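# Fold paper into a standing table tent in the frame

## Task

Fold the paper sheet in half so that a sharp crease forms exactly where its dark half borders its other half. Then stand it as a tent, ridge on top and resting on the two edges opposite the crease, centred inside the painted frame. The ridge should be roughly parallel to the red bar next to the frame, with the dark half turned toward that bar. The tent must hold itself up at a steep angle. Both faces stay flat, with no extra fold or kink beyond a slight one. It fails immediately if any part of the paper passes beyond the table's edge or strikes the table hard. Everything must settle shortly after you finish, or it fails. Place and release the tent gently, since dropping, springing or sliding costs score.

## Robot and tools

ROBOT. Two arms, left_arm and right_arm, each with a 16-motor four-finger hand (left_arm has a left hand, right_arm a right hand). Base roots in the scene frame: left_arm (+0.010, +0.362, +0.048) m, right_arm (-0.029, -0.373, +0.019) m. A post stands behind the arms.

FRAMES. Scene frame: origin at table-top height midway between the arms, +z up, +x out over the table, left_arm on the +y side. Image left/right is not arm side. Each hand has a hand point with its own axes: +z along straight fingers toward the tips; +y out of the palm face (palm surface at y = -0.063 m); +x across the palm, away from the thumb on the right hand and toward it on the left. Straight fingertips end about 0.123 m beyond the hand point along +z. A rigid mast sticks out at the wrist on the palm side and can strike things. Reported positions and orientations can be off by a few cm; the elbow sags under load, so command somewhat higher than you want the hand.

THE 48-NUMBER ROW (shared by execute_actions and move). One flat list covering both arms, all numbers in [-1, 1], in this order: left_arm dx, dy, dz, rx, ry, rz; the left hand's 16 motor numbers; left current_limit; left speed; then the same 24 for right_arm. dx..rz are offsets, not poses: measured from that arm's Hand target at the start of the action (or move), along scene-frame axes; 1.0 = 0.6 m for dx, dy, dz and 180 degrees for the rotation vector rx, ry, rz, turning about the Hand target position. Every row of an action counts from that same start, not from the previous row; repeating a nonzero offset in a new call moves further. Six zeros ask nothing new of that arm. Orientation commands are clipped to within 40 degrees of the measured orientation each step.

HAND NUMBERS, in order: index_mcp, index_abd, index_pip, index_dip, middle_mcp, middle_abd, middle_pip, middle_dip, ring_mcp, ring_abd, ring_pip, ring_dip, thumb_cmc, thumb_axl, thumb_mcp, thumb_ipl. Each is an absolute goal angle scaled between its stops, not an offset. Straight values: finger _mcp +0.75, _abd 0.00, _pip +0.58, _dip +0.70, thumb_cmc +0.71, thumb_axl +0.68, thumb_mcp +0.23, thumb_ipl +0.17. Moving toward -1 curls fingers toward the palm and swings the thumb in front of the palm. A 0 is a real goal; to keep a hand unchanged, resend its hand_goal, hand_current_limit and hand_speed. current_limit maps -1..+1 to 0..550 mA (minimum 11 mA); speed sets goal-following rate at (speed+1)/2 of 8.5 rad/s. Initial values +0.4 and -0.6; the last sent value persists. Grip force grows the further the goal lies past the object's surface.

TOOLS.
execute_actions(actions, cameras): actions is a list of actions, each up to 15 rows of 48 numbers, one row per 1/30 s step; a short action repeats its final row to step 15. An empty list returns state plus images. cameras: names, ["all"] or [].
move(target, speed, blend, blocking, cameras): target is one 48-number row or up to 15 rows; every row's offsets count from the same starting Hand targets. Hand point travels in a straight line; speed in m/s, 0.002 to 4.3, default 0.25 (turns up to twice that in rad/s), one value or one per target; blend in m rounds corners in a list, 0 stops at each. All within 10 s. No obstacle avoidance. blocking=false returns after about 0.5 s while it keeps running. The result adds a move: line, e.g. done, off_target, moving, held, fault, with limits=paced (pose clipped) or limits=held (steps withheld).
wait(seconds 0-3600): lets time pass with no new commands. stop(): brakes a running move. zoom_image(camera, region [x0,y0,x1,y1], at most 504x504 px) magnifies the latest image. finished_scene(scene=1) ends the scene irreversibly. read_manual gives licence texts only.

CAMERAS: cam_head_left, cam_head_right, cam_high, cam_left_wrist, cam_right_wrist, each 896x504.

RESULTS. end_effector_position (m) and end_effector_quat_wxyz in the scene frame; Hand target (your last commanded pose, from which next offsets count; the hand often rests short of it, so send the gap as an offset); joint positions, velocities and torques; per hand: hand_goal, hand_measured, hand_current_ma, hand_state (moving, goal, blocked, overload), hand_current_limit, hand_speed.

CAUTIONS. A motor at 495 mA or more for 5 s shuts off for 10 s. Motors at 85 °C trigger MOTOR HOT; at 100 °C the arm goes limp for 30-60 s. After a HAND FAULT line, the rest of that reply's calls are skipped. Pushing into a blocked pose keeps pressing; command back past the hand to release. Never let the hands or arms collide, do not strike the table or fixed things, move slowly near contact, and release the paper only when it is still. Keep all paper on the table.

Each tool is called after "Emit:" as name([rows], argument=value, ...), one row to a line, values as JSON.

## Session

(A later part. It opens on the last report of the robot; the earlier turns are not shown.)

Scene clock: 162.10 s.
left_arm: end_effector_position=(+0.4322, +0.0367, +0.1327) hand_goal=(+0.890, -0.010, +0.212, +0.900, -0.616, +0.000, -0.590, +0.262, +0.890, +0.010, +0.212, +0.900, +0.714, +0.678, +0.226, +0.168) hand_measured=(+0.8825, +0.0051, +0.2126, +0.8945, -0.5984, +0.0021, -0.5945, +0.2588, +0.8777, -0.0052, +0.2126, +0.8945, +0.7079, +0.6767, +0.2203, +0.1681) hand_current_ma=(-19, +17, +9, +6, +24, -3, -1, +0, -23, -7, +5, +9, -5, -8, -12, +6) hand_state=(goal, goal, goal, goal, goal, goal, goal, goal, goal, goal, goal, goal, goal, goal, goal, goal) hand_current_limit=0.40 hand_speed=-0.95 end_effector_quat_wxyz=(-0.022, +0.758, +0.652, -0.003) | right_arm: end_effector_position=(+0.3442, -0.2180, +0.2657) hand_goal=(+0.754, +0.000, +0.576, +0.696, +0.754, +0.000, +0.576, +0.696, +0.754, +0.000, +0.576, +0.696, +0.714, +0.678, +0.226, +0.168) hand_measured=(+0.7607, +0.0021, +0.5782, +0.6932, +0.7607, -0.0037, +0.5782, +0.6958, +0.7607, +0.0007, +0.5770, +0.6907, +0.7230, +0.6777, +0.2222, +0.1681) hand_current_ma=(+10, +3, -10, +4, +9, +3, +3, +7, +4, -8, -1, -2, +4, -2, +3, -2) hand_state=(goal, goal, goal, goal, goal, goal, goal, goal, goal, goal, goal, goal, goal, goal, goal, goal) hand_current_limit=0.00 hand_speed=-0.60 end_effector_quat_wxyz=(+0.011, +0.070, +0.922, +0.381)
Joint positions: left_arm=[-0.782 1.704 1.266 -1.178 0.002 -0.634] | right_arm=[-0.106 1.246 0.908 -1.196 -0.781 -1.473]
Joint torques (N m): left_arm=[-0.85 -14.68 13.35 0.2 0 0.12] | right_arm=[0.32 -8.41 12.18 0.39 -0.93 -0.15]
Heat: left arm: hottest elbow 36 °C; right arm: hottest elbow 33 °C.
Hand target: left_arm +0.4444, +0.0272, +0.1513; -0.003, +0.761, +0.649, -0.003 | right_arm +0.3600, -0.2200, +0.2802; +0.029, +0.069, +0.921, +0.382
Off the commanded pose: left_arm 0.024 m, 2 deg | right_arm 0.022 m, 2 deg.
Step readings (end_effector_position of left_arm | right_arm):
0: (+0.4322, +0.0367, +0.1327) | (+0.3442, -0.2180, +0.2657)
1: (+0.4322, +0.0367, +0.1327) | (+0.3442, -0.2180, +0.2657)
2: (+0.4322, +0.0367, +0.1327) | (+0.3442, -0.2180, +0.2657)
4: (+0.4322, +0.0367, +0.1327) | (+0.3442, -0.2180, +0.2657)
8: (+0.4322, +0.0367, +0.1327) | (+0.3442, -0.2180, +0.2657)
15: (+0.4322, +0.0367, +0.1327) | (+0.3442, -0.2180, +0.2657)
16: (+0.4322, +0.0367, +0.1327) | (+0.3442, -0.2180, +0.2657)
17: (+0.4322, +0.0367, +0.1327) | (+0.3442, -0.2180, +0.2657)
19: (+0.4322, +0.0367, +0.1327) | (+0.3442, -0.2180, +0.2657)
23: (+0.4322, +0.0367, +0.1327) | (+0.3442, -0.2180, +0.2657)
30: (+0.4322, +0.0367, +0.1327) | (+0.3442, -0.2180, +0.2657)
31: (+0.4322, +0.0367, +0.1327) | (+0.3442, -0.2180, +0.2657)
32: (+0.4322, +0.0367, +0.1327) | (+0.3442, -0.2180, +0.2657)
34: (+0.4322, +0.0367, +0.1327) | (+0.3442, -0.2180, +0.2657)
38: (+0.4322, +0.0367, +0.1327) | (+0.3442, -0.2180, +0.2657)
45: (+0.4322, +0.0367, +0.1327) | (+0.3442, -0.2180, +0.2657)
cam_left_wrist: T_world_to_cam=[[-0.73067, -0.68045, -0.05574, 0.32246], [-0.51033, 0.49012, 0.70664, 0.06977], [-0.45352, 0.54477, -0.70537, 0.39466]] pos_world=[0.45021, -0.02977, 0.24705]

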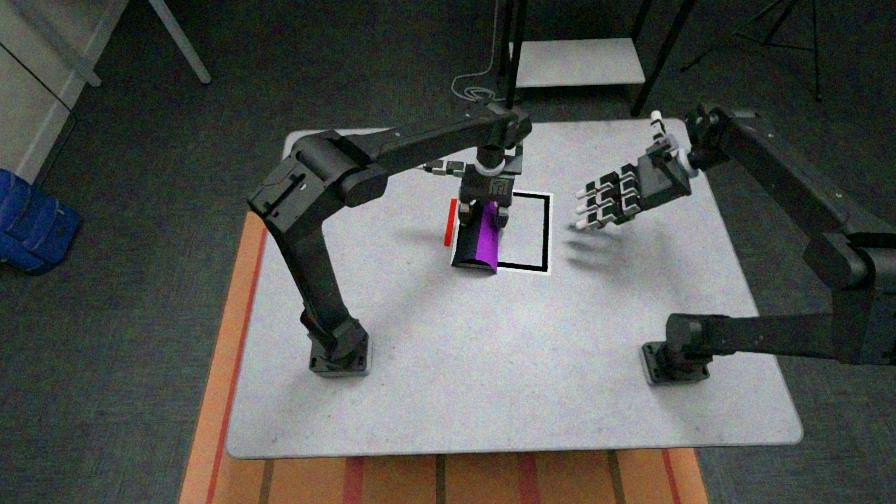

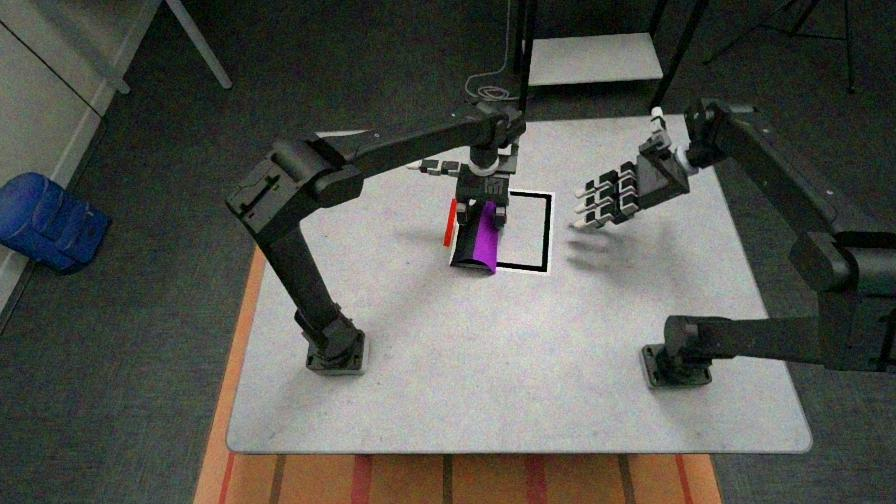

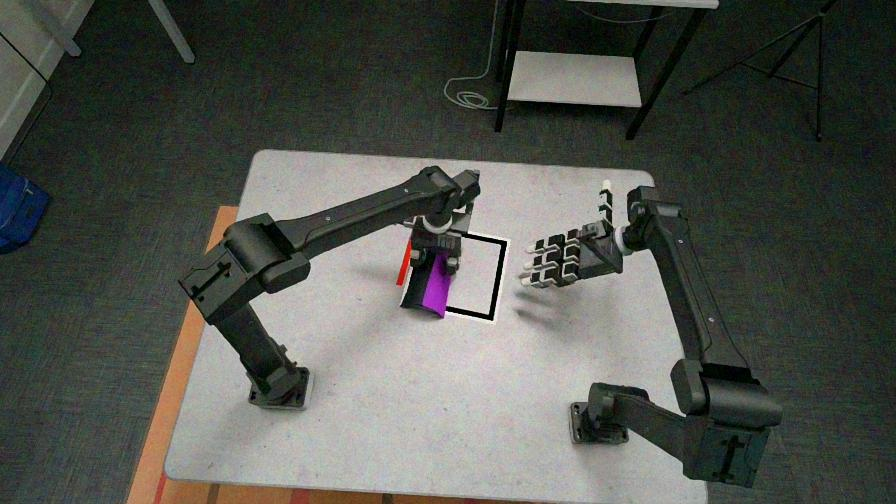

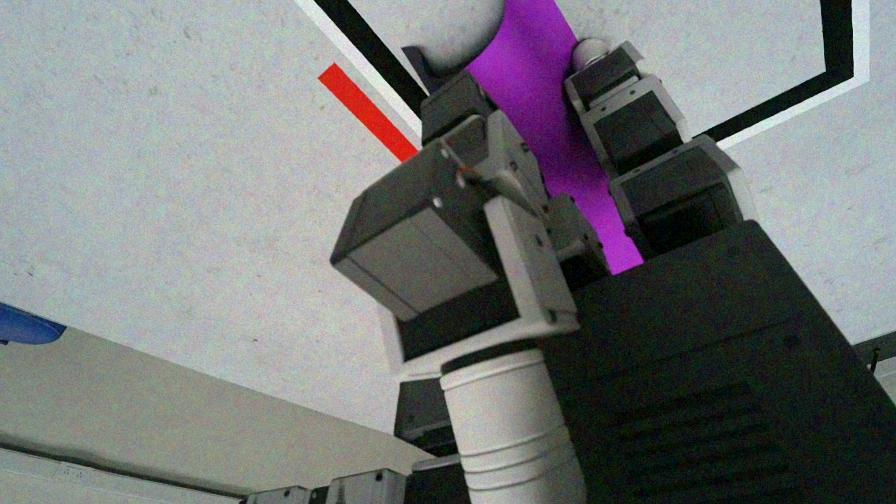

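Emit:
execute_actions([
  [[0,0,0,0,0,0, 0.890,-0.06,0.212,0.899, -0.616,0,-0.591,0.261, 0.890,0.06,0.212,0.899, 0.714,0.678,0.226,0.168, 0.0,-0.95, 0,0,0,0,0,0, 0.754,0,0.576,0.696, 0.754,0,0.576,0.696, 0.754,0,0.576,0.696, 0.714,0.678,0.226,0.168, 0.0,-0.6]],
  [[0,0,0,0,0,0, 0.890,-0.11,0.212,0.899, -0.616,0,-0.591,0.261, 0.890,0.11,0.212,0.899, 0.714,0.678,0.226,0.168, 0.0,-0.95, 0,0,0,0,0,0, 0.754,0,0.576,0.696, 0.754,0,0.576,0.696, 0.754,0,0.576,0.696, 0.714,0.678,0.226,0.168, 0.0,-0.6]],
  [[0,0,0,0,0,0, 0.890,-0.16,0.212,0.899, -0.616,0,-0.591,0.261, 0.890,0.16,0.212,0.899, 0.714,0.678,0.226,0.168, 0.0,-0.95, 0,0,0,0,0,0, 0.754,0,0.576,0.696, 0.754,0,0.576,0.696, 0.754,0,0.576,0.696, 0.714,0.678,0.226,0.168, 0.0,-0.6]],
  [[0,0,0,0,0,0, 0.890,-0.20,0.212,0.899, -0.616,0,-0.591,0.261, 0.890,0.20,0.212,0.899, 0.714,0.678,0.226,0.168, 0.0,-0.95, 0,0,0,0,0,0, 0.754,0,0.576,0.696, 0.754,0,0.576,0.696, 0.754,0,0.576,0.696, 0.714,0.678,0.226,0.168, 0.0,-0.6]],
], cameras=["cam_head_left","cam_head_right","cam_high","cam_left_wrist"])

Emit:
zoom_image(camera="cam_head_left", region=[430, 170, 550, 280])

Emit:
zoom_image(camera="cam_high", region=[390, 210, 510, 330])

Scene clock: 174.50 s.
left_arm: end_effector_position=(+0.4322, +0.0367, +0.1327) hand_goal=(+0.890, -0.200, +0.212, +0.900, -0.616, +0.000, -0.590, +0.262, +0.890, +0.200, +0.212, +0.900, +0.714, +0.678, +0.226, +0.168) hand_measured=(+0.8825, -0.1810, +0.2126, +0.8945, -0.5984, +0.0021, -0.5945, +0.2588, +0.8765, +0.1809, +0.2113, +0.8945, +0.7079, +0.6767, +0.2203, +0.1681) hand_current_ma=(-21, +25, +11, +5, +29, +8, -1, -10, -26, -11, +8, +3, +1, -9, -16, +11) hand_state=(goal, goal, goal, goal, goal, goal, goal, goal, goal, goal, goal, goal, goal, goal, goal, goal) hand_current_limit=0.00 hand_speed=-0.95 end_effector_quat_wxyz=(-0.022, +0.758, +0.652, -0.003) | right_arm: end_effector_position=(+0.3442, -0.2180, +0.2657) hand_goal=(+0.754, +0.000, +0.576, +0.696, +0.754, +0.000, +0.576, +0.696, +0.754, +0.000, +0.576, +0.696, +0.714, +0.678, +0.226, +0.168) hand_measured=(+0.7607, +0.0021, +0.5782, +0.6920, +0.7607, -0.0037, +0.5782, +0.6958, +0.7607, +0.0007, +0.5770, +0.6907, +0.7217, +0.6777, +0.2222, +0.1681) hand_current_ma=(+7, +1, -7, +4, +12, +5, +1, +9, +8, -4, -2, -4, +5, -1, +0, -3) hand_state=(goal, goal, goal, goal, goal, goal, goal, goal, goal, goal, goal, goal, goal, goal, goal, goal) hand_current_limit=0.00 hand_speed=-0.60 end_effector_quat_wxyz=(+0.011, +0.070, +0.922, +0.381)
Joint positions: left_arm=[-0.782 1.704 1.266 -1.178 0.002 -0.634] | right_arm=[-0.106 1.246 0.908 -1.196 -0.781 -1.473]
Joint torques (N m): left_arm=[-0.85 -14.68 13.35 0.18 0 0.12] | right_arm=[-0.03 -8.76 12.27 0.35 -0.93 -0.12]
Heat: left arm: hottest elbow 37 °C; right arm: hottest elbow 34 °C.
Hand target: left_arm +0.4444, +0.0272, +0.1513; -0.003, +0.761, +0.649, -0.003 | right_arm +0.3600, -0.2200, +0.2802; +0.029, +0.069, +0.921, +0.382
Off the commanded pose: left_arm 0.024 m, 2 deg | right_arm 0.022 m, 2 deg.
Step readings (end_effector_position of left_arm | right_arm):
0: (+0.4322, +0.0367, +0.1327) | (+0.3442, -0.2180, +0.2657)
1: (+0.4322, +0.0367, +0.1327) | (+0.3442, -0.2180, +0.2657)
2: (+0.4322, +0.0367, +0.1327) | (+0.3442, -0.2180, +0.2657)
4: (+0.4322, +0.0367, +0.1327) | (+0.3442, -0.2180, +0.2657)
8: (+0.4322, +0.0367, +0.1327) | (+0.3442, -0.2180, +0.2657)
15: (+0.4322, +0.0367, +0.1327) | (+0.3442, -0.2180, +0.2657)
16: (+0.4322, +0.0367, +0.1327) | (+0.3442, -0.2180, +0.2657)
17: (+0.4322, +0.0367, +0.1327) | (+0.3442, -0.2180, +0.2657)
19: (+0.4322, +0.0367, +0.1327) | (+0.3442, -0.2180, +0.2657)
23: (+0.4322, +0.0367, +0.1327) | (+0.3442, -0.2180, +0.2657)
30: (+0.4322, +0.0367, +0.1327) | (+0.3442, -0.2180, +0.2657)
31: (+0.4322, +0.0367, +0.1327) | (+0.3442, -0.2180, +0.2657)
32: (+0.4322, +0.0367, +0.1327) | (+0.3442, -0.2180, +0.2657)
34: (+0.4322, +0.0367, +0.1327) | (+0.3442, -0.2180, +0.2657)
38: (+0.4322, +0.0367, +0.1327) | (+0.3442, -0.2180, +0.2657)
45: (+0.4322, +0.0367, +0.1327) | (+0.3442, -0.2180, +0.2657)
46: (+0.4322, +0.0367, +0.1327) | (+0.3442, -0.2180, +0.2657)
47: (+0.4322, +0.0367, +0.1327) | (+0.3442, -0.2180, +0.2657)
49: (+0.4322, +0.0367, +0.1327) | (+0.3442, -0.2180, +0.2657)
53: (+0.4322, +0.0367, +0.1327) | (+0.3442, -0.2180, +0.2657)
60: (+0.4322, +0.0367, +0.1327) | (+0.3442, -0.2180, +0.2657)
cam_left_wrist: T_world_to_cam=[[-0.73067, -0.68045, -0.05574, 0.32246], [-0.51033, 0.49012, 0.70664, 0.06977], [-0.45352, 0.54477, -0.70537, 0.39466]] pos_world=[0.45021, -0.02977, 0.24705]

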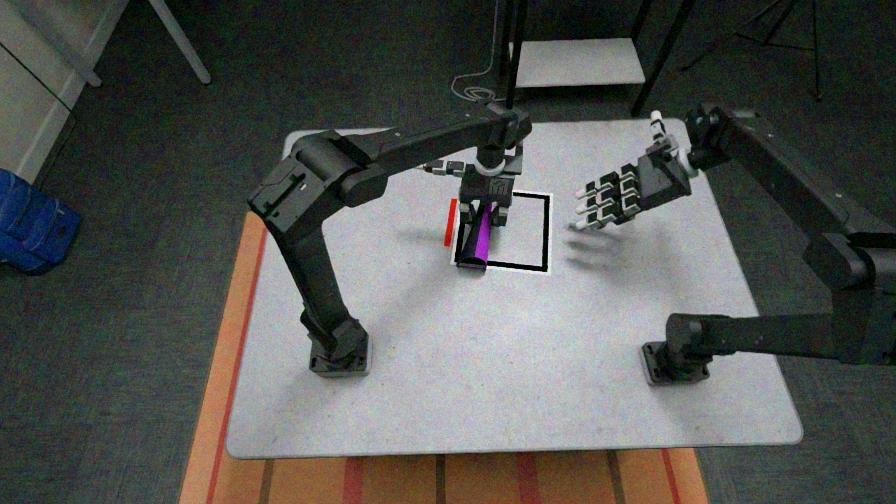

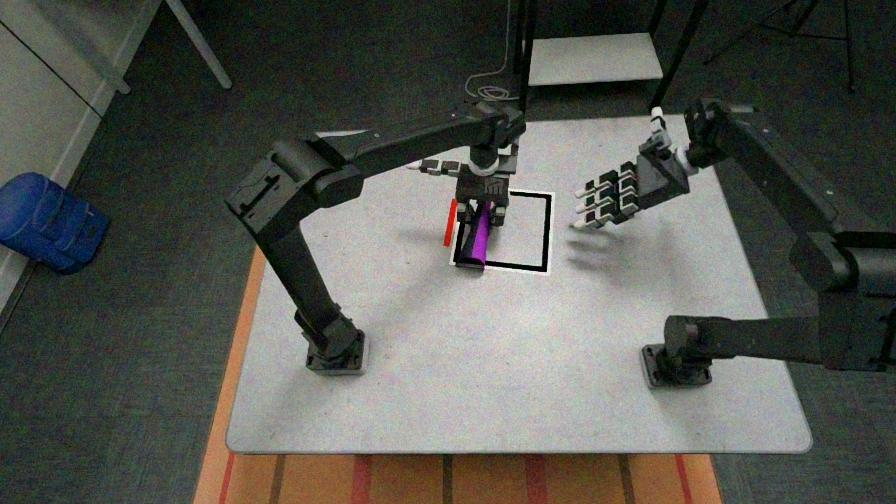

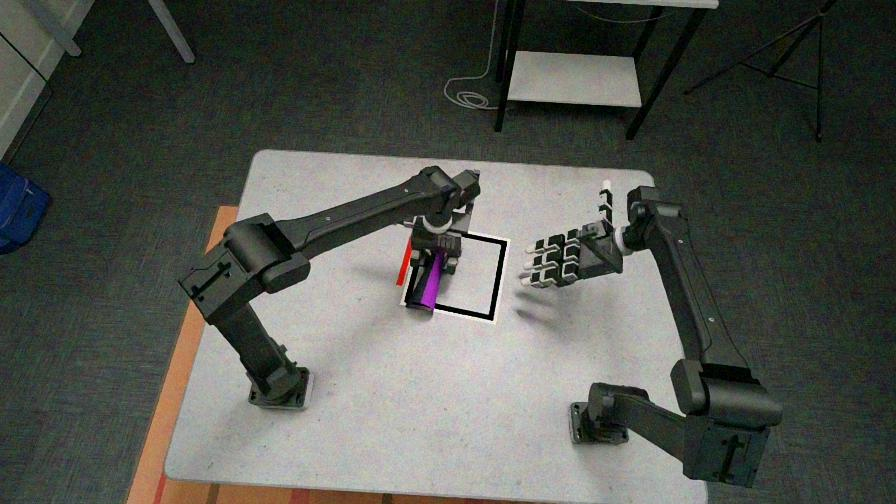

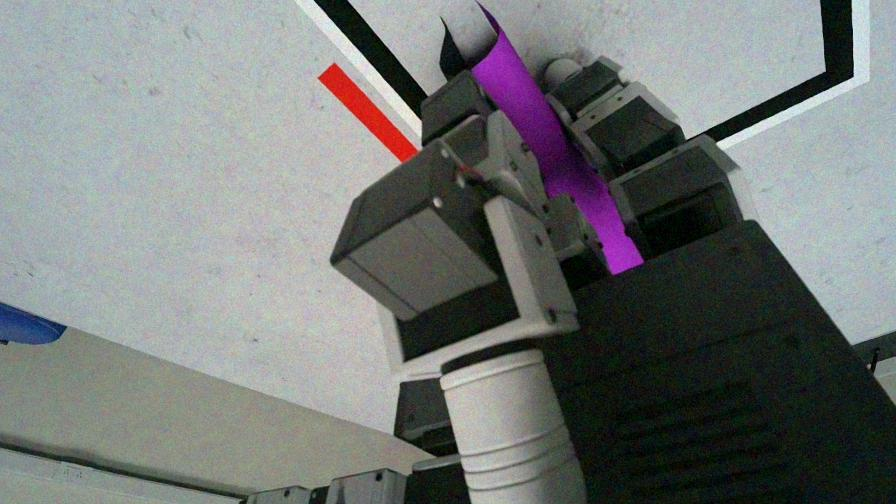

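Scaled by 4.200 from the camera's image (finer frame: 1280x720).

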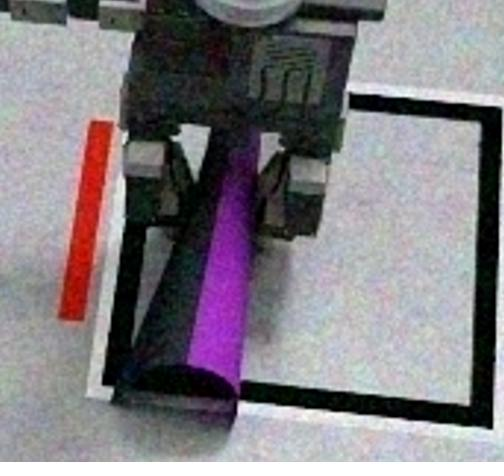

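Scaled by 4.200 from the camera's image (finer frame: 1280x720).

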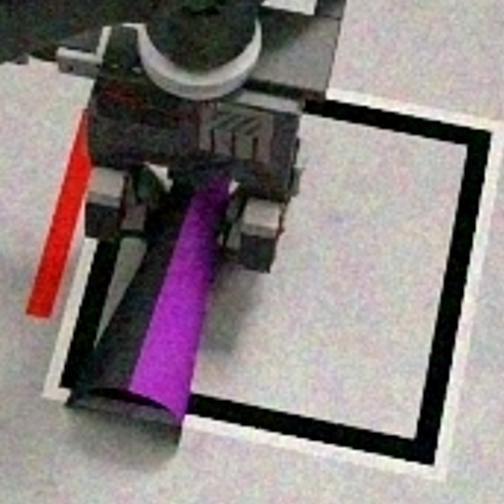

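Emit:
execute_actions([
  [[0,0,0,0,0,0, 0.890,-0.24,0.212,0.899, -0.616,0,-0.591,0.261, 0.890,0.24,0.212,0.899, 0.714,0.678,0.226,0.168, 0.0,-0.95, 0,0,0,0,0,0, 0.754,0,0.576,0.696, 0.754,0,0.576,0.696, 0.754,0,0.576,0.696, 0.714,0.678,0.226,0.168, 0.0,-0.6]],
  [[0,0,0,0,0,0, 0.890,-0.28,0.212,0.899, -0.616,0,-0.591,0.261, 0.890,0.28,0.212,0.899, 0.714,0.678,0.226,0.168, 0.0,-0.95, 0,0,0,0,0,0, 0.754,0,0.576,0.696, 0.754,0,0.576,0.696, 0.754,0,0.576,0.696, 0.714,0.678,0.226,0.168, 0.0,-0.6]],
  [[0,0,0,0,0,0, 0.890,-0.32,0.212,0.899, -0.616,0,-0.591,0.261, 0.890,0.32,0.212,0.899, 0.714,0.678,0.226,0.168, 0.0,-0.95, 0,0,0,0,0,0, 0.754,0,0.576,0.696, 0.754,0,0.576,0.696, 0.754,0,0.576,0.696, 0.714,0.678,0.226,0.168, 0.0,-0.6]],
  [[0,0,0,0,0,0, 0.890,-0.36,0.212,0.899, -0.616,0,-0.591,0.261, 0.890,0.36,0.212,0.899, 0.714,0.678,0.226,0.168, 0.0,-0.95, 0,0,0,0,0,0, 0.754,0,0.576,0.696, 0.754,0,0.576,0.696, 0.754,0,0.576,0.696, 0.714,0.678,0.226,0.168, 0.0,-0.6]],
  [[0,0,0,0,0,0, 0.890,-0.42,0.212,0.899, -0.616,0,-0.591,0.261, 0.890,0.42,0.212,0.899, 0.714,0.678,0.226,0.168, 0.0,-0.95, 0,0,0,0,0,0, 0.754,0,0.576,0.696, 0.754,0,0.576,0.696, 0.754,0,0.576,0.696, 0.714,0.678,0.226,0.168, 0.0,-0.6]],
], cameras=["cam_head_left","cam_head_right","cam_high","cam_left_wrist"])

Emit:
zoom_image(camera="cam_head_left", region=[430, 170, 550, 280])

Emit:
zoom_image(camera="cam_head_right", region=[430, 170, 550, 280])

Emit:
zoom_image(camera="cam_high", region=[390, 210, 510, 330])

Scene clock: 178.10 s.
left_arm: end_effector_position=(+0.4322, +0.0367, +0.1327) hand_goal=(+0.890, -0.420, +0.212, +0.900, -0.616, +0.000, -0.590, +0.262, +0.890, +0.420, +0.212, +0.900, +0.714, +0.678, +0.226, +0.168) hand_measured=(+0.8825, -0.3934, +0.2126, +0.8945, -0.5984, +0.0021, -0.5945, +0.2588, +0.8777, +0.3933, +0.2126, +0.8933, +0.7092, +0.6777, +0.2203, +0.1681) hand_current_ma=(-21, +33, +15, +11, +31, +4, -9, -6, -19, -25, +5, -2, -10, -11, -19, +10) hand_state=(goal, blocked, goal, goal, goal, goal, goal, goal, goal, blocked, goal, goal, goal, goal, goal, goal) hand_current_limit=0.00 hand_speed=-0.95 end_effector_quat_wxyz=(-0.022, +0.758, +0.652, -0.003) | right_arm: end_effector_position=(+0.3442, -0.2180, +0.2657) hand_goal=(+0.754, +0.000, +0.576, +0.696, +0.754, +0.000, +0.576, +0.696, +0.754, +0.000, +0.576, +0.696, +0.714, +0.678, +0.226, +0.168) hand_measured=(+0.7607, +0.0021, +0.5782, +0.6932, +0.7607, -0.0052, +0.5782, +0.6971, +0.7607, +0.0007, +0.5757, +0.6907, +0.7230, +0.6777, +0.2222, +0.1681) hand_current_ma=(+5, -1, -5, +3, +10, +6, +4, +13, +7, -5, -4, -1, +6, +0, +0, -1) hand_state=(goal, goal, goal, goal, goal, goal, goal, goal, goal, goal, goal, goal, goal, goal, goal, goal) hand_current_limit=0.00 hand_speed=-0.60 end_effector_quat_wxyz=(+0.011, +0.070, +0.922, +0.381)
Joint positions: left_arm=[-0.782 1.704 1.266 -1.178 0.002 -0.634] | right_arm=[-0.106 1.246 0.908 -1.196 -0.781 -1.473]
Joint torques (N m): left_arm=[-0.85 -14.68 13.35 0.18 0 0.12] | right_arm=[0.15 -8.35 12.18 0.36 -0.91 -0.15]
Heat: left arm: hottest elbow 38 °C; right arm: hottest elbow 34 °C.
Hand target: left_arm +0.4444, +0.0272, +0.1513; -0.003, +0.761, +0.649, -0.003 | right_arm +0.3600, -0.2200, +0.2802; +0.029, +0.069, +0.921, +0.382
Off the commanded pose: left_arm 0.024 m, 2 deg | right_arm 0.022 m, 2 deg.
Step readings (end_effector_position of left_arm | right_arm):
0: (+0.4322, +0.0367, +0.1327) | (+0.3442, -0.2180, +0.2657)
1: (+0.4322, +0.0367, +0.1327) | (+0.3442, -0.2180, +0.2657)
2: (+0.4322, +0.0367, +0.1327) | (+0.3442, -0.2180, +0.2657)
4: (+0.4322, +0.0367, +0.1327) | (+0.3442, -0.2180, +0.2657)
8: (+0.4322, +0.0367, +0.1327) | (+0.3442, -0.2180, +0.2657)
15: (+0.4322, +0.0367, +0.1327) | (+0.3442, -0.2180, +0.2657)
16: (+0.4322, +0.0367, +0.1327) | (+0.3442, -0.2180, +0.2657)
17: (+0.4322, +0.0367, +0.1327) | (+0.3442, -0.2180, +0.2657)
19: (+0.4322, +0.0367, +0.1327) | (+0.3442, -0.2180, +0.2657)
23: (+0.4322, +0.0367, +0.1327) | (+0.3442, -0.2180, +0.2657)
30: (+0.4322, +0.0367, +0.1327) | (+0.3442, -0.2180, +0.2657)
31: (+0.4322, +0.0367, +0.1327) | (+0.3442, -0.2180, +0.2657)
32: (+0.4322, +0.0367, +0.1327) | (+0.3442, -0.2180, +0.2657)
34: (+0.4322, +0.0367, +0.1327) | (+0.3442, -0.2180, +0.2657)
38: (+0.4322, +0.0367, +0.1327) | (+0.3442, -0.2180, +0.2657)
45: (+0.4322, +0.0367, +0.1327) | (+0.3442, -0.2180, +0.2657)
46: (+0.4322, +0.0367, +0.1327) | (+0.3442, -0.2180, +0.2657)
47: (+0.4322, +0.0367, +0.1327) | (+0.3442, -0.2180, +0.2657)
49: (+0.4322, +0.0367, +0.1327) | (+0.3442, -0.2180, +0.2657)
53: (+0.4322, +0.0367, +0.1327) | (+0.3442, -0.2180, +0.2657)
60: (+0.4322, +0.0367, +0.1327) | (+0.3442, -0.2180, +0.2657)
61: (+0.4322, +0.0367, +0.1327) | (+0.3442, -0.2180, +0.2657)
62: (+0.4322, +0.0367, +0.1327) | (+0.3442, -0.2180, +0.2657)
64: (+0.4322, +0.0367, +0.1327) | (+0.3442, -0.2180, +0.2657)
68: (+0.4322, +0.0367, +0.1327) | (+0.3442, -0.2180, +0.2657)
75: (+0.4322, +0.0367, +0.1327) | (+0.3442, -0.2180, +0.2657)
cam_left_wrist: T_world_to_cam=[[-0.73067, -0.68045, -0.05574, 0.32246], [-0.51033, 0.49012, 0.70664, 0.06977], [-0.45352, 0.54477, -0.70537, 0.39466]] pos_world=[0.45021, -0.02977, 0.24705]

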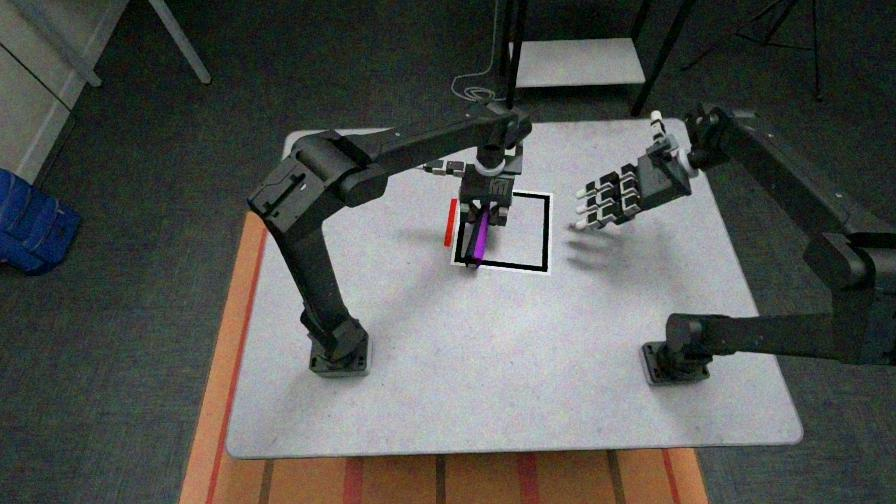

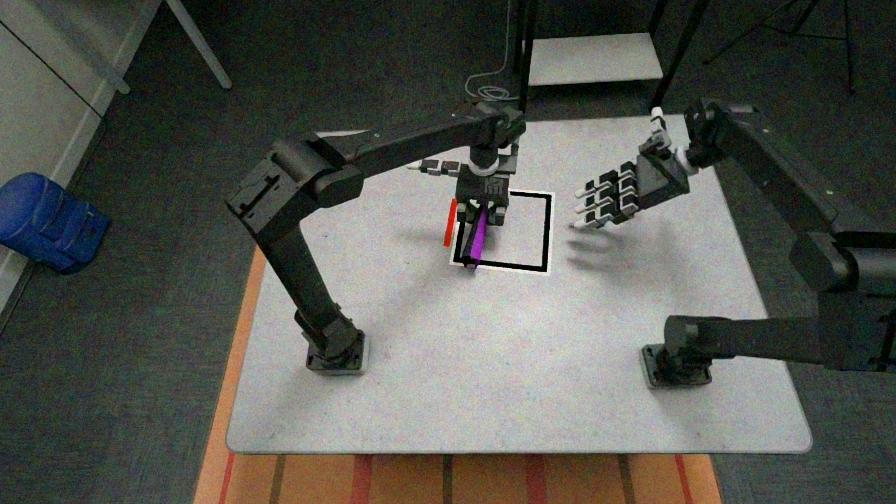

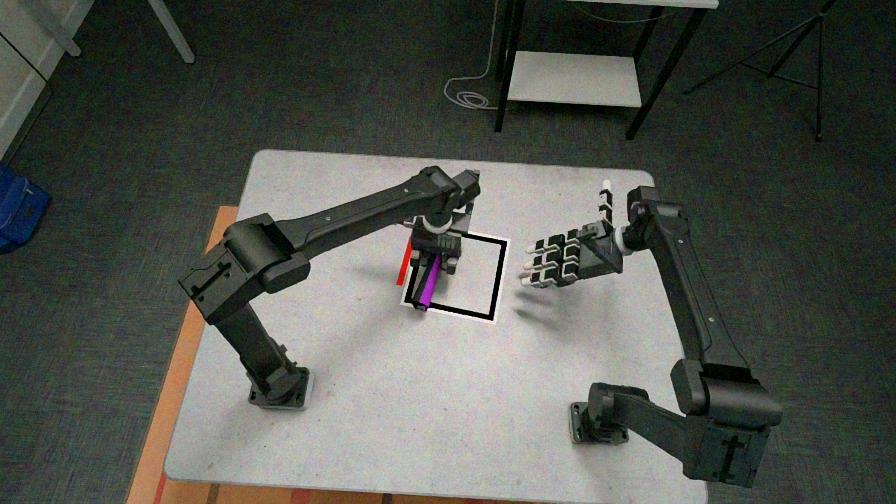

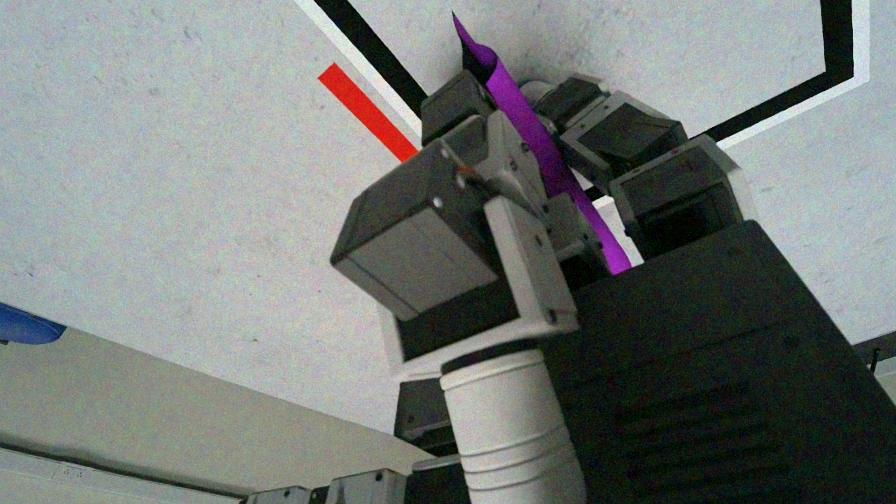

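Scaled by 4.200 from the camera's image (finer frame: 1280x720).

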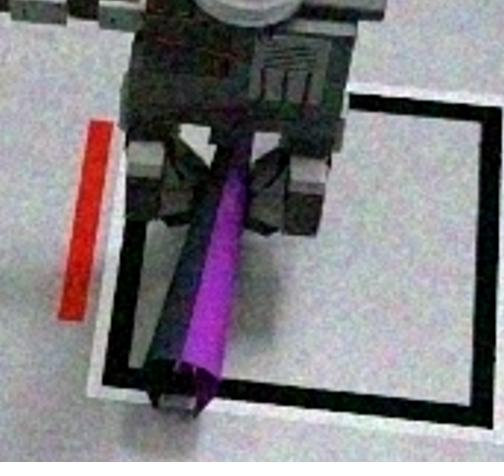

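Scaled by 4.200 from the camera's image (finer frame: 1280x720).

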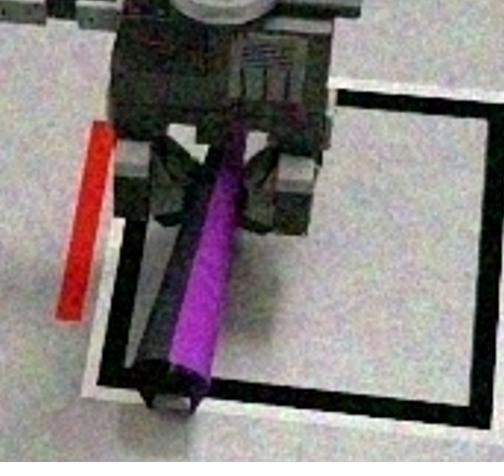

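Scaled by 4.200 from the camera's image (finer frame: 1280x720).

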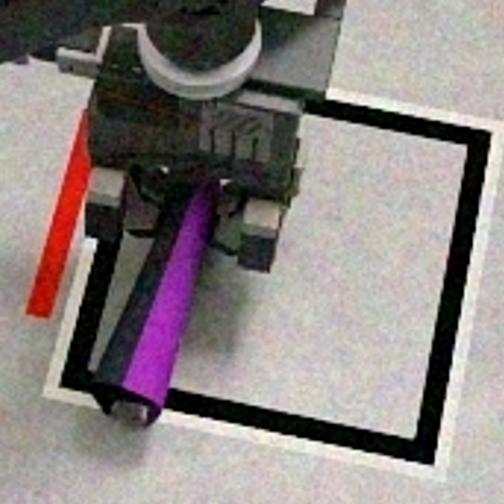

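Emit:
zoom_image(camera="cam_head_left", region=[455, 240, 495, 280])

Emit:
zoom_image(camera="cam_left_wrist", region=[400, 0, 700, 300])

Scaled by 12.600 from the camera's image (finer frame: 1280x720).

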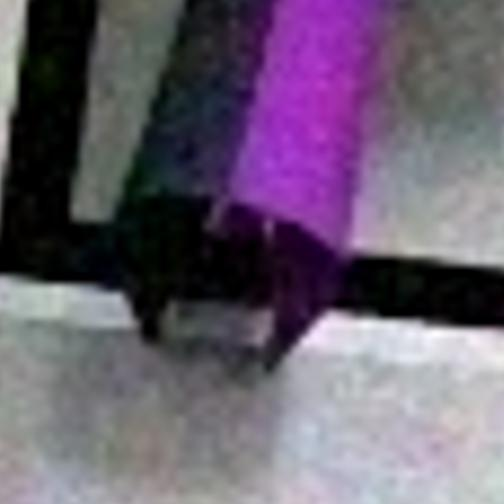

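Scaled by 1.680 from the camera's image (finer frame: 1280x720).

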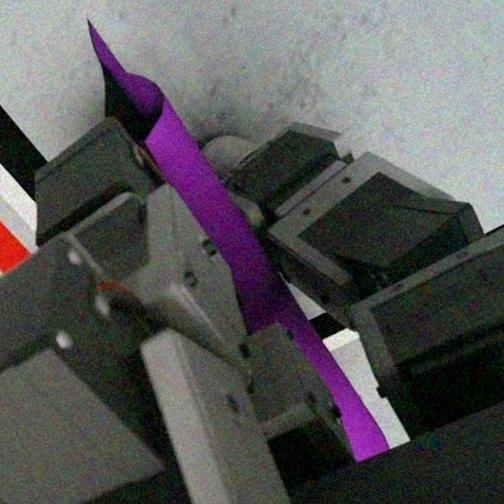

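Emit:
execute_actions([
  [[0,0,0,0,0,0, 0.890,-0.47,0.212,0.899, -0.616,0,-0.591,0.261, 0.890,0.47,0.212,0.899, 0.714,0.678,0.226,0.168, 0.0,-0.95, 0,0,0,0,0,0, 0.754,0,0.576,0.696, 0.754,0,0.576,0.696, 0.754,0,0.576,0.696, 0.714,0.678,0.226,0.168, 0.0,-0.6]],
  [[0,0,0,0,0,0, 0.890,-0.54,0.212,0.899, -0.616,0,-0.591,0.261, 0.890,0.54,0.212,0.899, 0.714,0.678,0.226,0.168, 0.0,-0.95, 0,0,0,0,0,0, 0.754,0,0.576,0.696, 0.754,0,0.576,0.696, 0.754,0,0.576,0.696, 0.714,0.678,0.226,0.168, 0.0,-0.6]],
], cameras=[])

Emit:
move(target=[0,-0.05,0.2567,0,0,0, 0.890,-0.54,0.212,0.899, -0.616,0,-0.591,0.261, 0.890,0.54,0.212,0.899, 0.714,0.678,0.226,0.168, 0.0,-0.95, 0,0,0,0,0,0, 0.754,0,0.576,0.696, 0.754,0,0.576,0.696, 0.754,0,0.576,0.696, 0.714,0.678,0.226,0.168, 0.0,-0.6], speed=0.06, cameras=["cam_head_left","cam_head_right","cam_high","cam_left_wrist","cam_right_wrist"])

Emit:
zoom_image(camera="cam_head_left", region=[420, 120, 580, 280])

Emit:
zoom_image(camera="cam_high", region=[380, 160, 540, 320])

Scene clock: 182.80 s.
left_arm: end_effector_position=(+0.4322, +0.0367, +0.1327) hand_goal=(+0.890, -0.540, +0.212, +0.900, -0.616, +0.000, -0.590, +0.262, +0.890, +0.540, +0.212, +0.900, +0.714, +0.678, +0.226, +0.168) hand_measured=(+0.8825, -0.3993, +0.2126, +0.8945, -0.5984, +0.0021, -0.5945, +0.2588, +0.8777, +0.3977, +0.2100, +0.8933, +0.7092, +0.6767, +0.2203, +0.1681) hand_current_ma=(-15, +185, +9, -4, +32, +4, -5, -3, -22, -178, +18, -4, -5, -4, -13, -2) hand_state=(goal, blocked, goal, goal, goal, goal, goal, goal, goal, blocked, goal, goal, goal, goal, goal, goal) hand_current_limit=0.00 hand_speed=-0.95 end_effector_quat_wxyz=(-0.022, +0.758, +0.652, -0.003) | right_arm: end_effector_position=(+0.3442, -0.2180, +0.2657) hand_goal=(+0.754, +0.000, +0.576, +0.696, +0.754, +0.000, +0.576, +0.696, +0.754, +0.000, +0.576, +0.696, +0.714, +0.678, +0.226, +0.168) hand_measured=(+0.7607, +0.0021, +0.5782, +0.6932, +0.7607, -0.0037, +0.5782, +0.6958, +0.7607, +0.0007, +0.5770, +0.6907, +0.7230, +0.6777, +0.2222, +0.1681) hand_current_ma=(+8, +0, -9, +6, +8, +2, +5, +3, +6, -1, -4, +2, +8, +1, +0, +0) hand_state=(goal, goal, goal, goal, goal, goal, goal, goal, goal, goal, goal, goal, goal, goal, goal, goal) hand_current_limit=0.00 hand_speed=-0.60 end_effector_quat_wxyz=(+0.011, +0.070, +0.922, +0.381)
Joint positions: left_arm=[-0.782 1.704 1.266 -1.178 0.002 -0.634] | right_arm=[-0.106 1.246 0.908 -1.196 -0.781 -1.473]
Joint torques (N m): left_arm=[-0.85 -14.68 13.35 0.2 0 0.12] | right_arm=[-0.21 -8.82 12 0.5 -0.94 -0.15]
Heat: left arm: hottest elbow 38 °C; right arm: hottest elbow 34 °C.
Hand target: left_arm +0.4444, +0.0272, +0.1513; -0.003, +0.761, +0.649, -0.003 | right_arm +0.3600, -0.2200, +0.2802; +0.029, +0.069, +0.921, +0.382
Off the commanded pose: left_arm 0.024 m, 2 deg | right_arm 0.022 m, 2 deg.
Step readings (end_effector_position of left_arm | right_arm):
0: (+0.4322, +0.0367, +0.1327) | (+0.3442, -0.2180, +0.2657)
1: (+0.4322, +0.0367, +0.1327) | (+0.3442, -0.2180, +0.2657)
2: (+0.4322, +0.0367, +0.1327) | (+0.3442, -0.2180, +0.2657)
4: (+0.4322, +0.0367, +0.1327) | (+0.3442, -0.2180, +0.2657)
8: (+0.4322, +0.0367, +0.1327) | (+0.3442, -0.2180, +0.2657)
15: (+0.4322, +0.0367, +0.1327) | (+0.3442, -0.2180, +0.2657)
16: (+0.4322, +0.0367, +0.1327) | (+0.3442, -0.2180, +0.2657)
17: (+0.4322, +0.0367, +0.1327) | (+0.3442, -0.2180, +0.2657)
19: (+0.4322, +0.0367, +0.1327) | (+0.3442, -0.2180, +0.2657)
23: (+0.4322, +0.0367, +0.1327) | (+0.3442, -0.2180, +0.2657)
30: (+0.4322, +0.0367, +0.1327) | (+0.3442, -0.2180, +0.2657)

Scene clock: 185.93 s.
left_arm: end_effector_position=(+0.4410, +0.0059, +0.2905) hand_goal=(+0.890, -0.540, +0.212, +0.900, -0.616, +0.000, -0.590, +0.262, +0.890, +0.540, +0.212, +0.900, +0.714, +0.678, +0.226, +0.168) hand_measured=(+0.8825, -0.3993, +0.2126, +0.8945, -0.5984, +0.0021, -0.5945, +0.2588, +0.8777, +0.3977, +0.2113, +0.8933, +0.7092, +0.6777, +0.2203, +0.1672) hand_current_ma=(-21, +182, +11, +1, +25, +6, -5, -14, -17, -172, +5, -1, -4, -10, -16, -4) hand_state=(goal, blocked, goal, goal, goal, goal, goal, goal, goal, blocked, goal, goal, goal, goal, goal, goal) hand_current_limit=0.00 hand_speed=-0.95 end_effector_quat_wxyz=(-0.017, +0.763, +0.646, -0.002) | right_arm: end_effector_position=(+0.3442, -0.2180, +0.2657) hand_goal=(+0.754, +0.000, +0.576, +0.696, +0.754, +0.000, +0.576, +0.696, +0.754, +0.000, +0.576, +0.696, +0.714, +0.678, +0.226, +0.168) hand_measured=(+0.7607, +0.0021, +0.5782, +0.6932, +0.7607, -0.0037, +0.5782, +0.6958, +0.7607, +0.0007, +0.5770, +0.6907, +0.7230, +0.6777, +0.2232, +0.1672) hand_current_ma=(+10, +2, -7, +4, +12, +4, +5, +9, +9, -2, -3, -2, +6, +3, -2, -5) hand_state=(goal, goal, goal, goal, goal, goal, goal, goal, goal, goal, goal, goal, goal, goal, goal, goal) hand_current_limit=0.00 hand_speed=-0.60 end_effector_quat_wxyz=(+0.011, +0.070, +0.922, +0.381)
Joint positions: left_arm=[-0.812 1.673 1.652 -1.584 0.002 -0.648] | right_arm=[-0.106 1.246 0.908 -1.196 -0.781 -1.473]
Joint torques (N m): left_arm=[-1.96 -13.1 14.53 0.34 0.05 -0.15] | right_arm=[0.21 -8.29 12.16 0.4 -0.92 -0.14]
Heat: left arm: hottest elbow 38 °C; right arm: hottest elbow 34 °C.
Hand target: left_arm +0.4444, -0.0029, +0.3053; -0.003, +0.761, +0.649, -0.003 | right_arm +0.3600, -0.2200, +0.2802; +0.029, +0.069, +0.921, +0.382
Off the commanded pose: left_arm 0.018 m, 2 deg | right_arm 0.022 m, 2 deg.
move: off_target (left_arm)
cam_left_wrist: T_world_to_cam=[[-0.74059, -0.66956, -0.0566, 0.32134], [-0.50806, 0.50284, 0.69931, -0.02096], [-0.43977, 0.54666, -0.71258, 0.52274]] pos_world=[0.45722, -0.06006, 0.40533]
cam_right_wrist: T_world_to_cam=[[0.82774, 0.39928, 0.39424, -0.26218], [0.35735, -0.91681, 0.17822, -0.41912], [0.4326, -0.00664, -0.90156, 0.21064]] pos_world=[0.27567, -0.27817, 0.36797]

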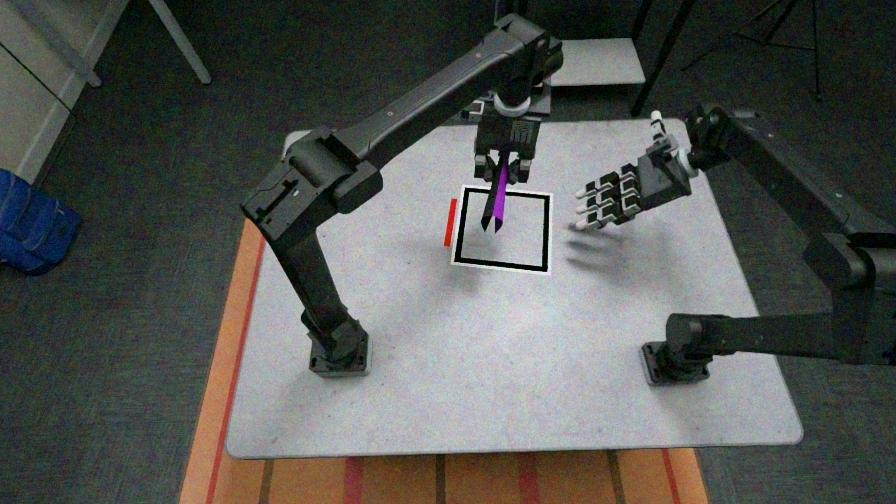

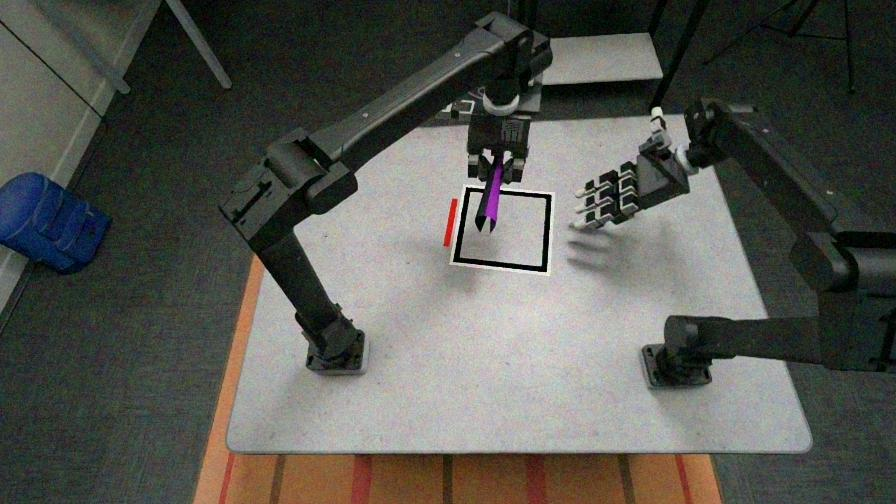

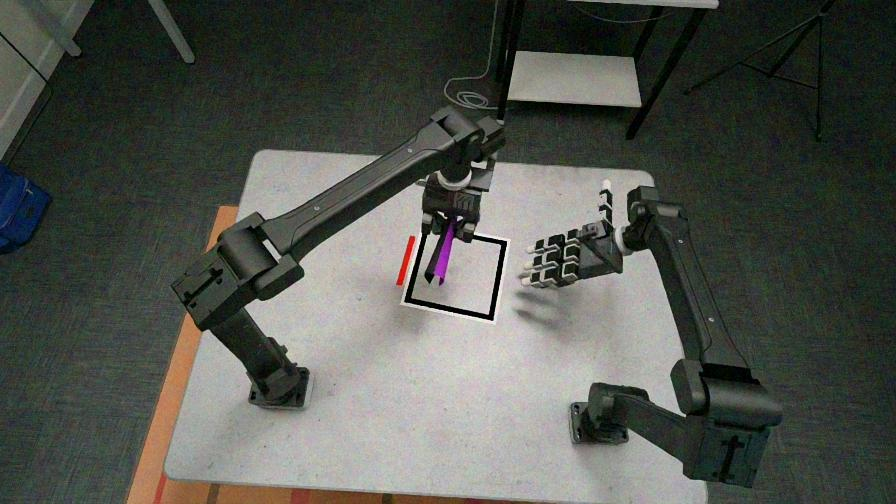

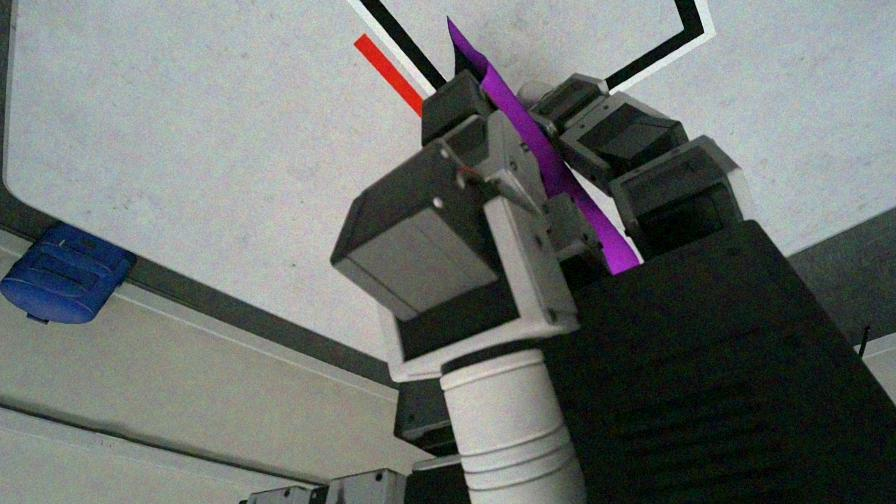

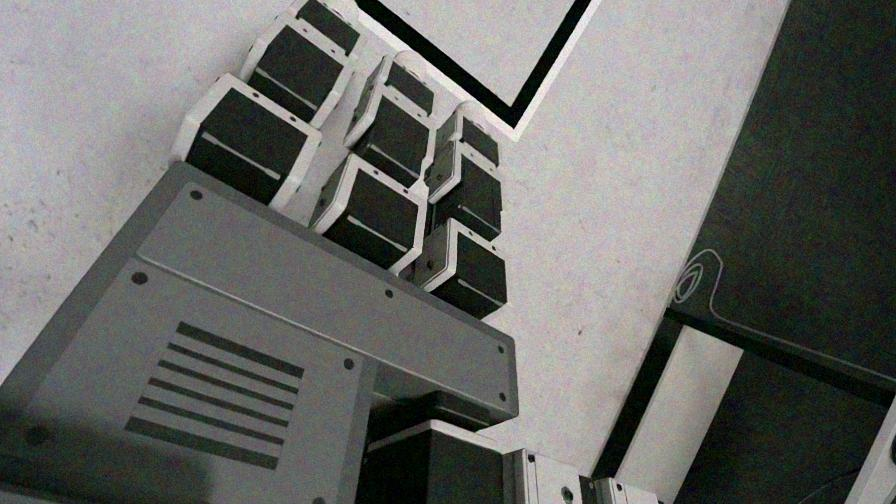

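Scaled by 3.150 from the camera's image (finer frame: 1280x720).

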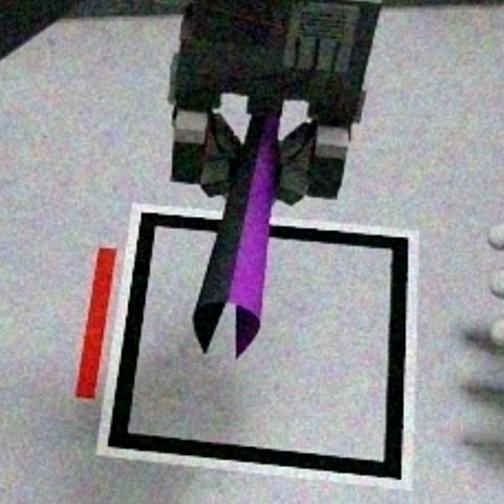

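Scaled by 3.150 from the camera's image (finer frame: 1280x720).

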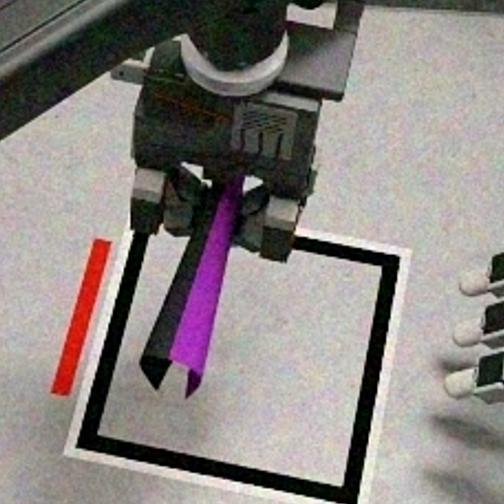

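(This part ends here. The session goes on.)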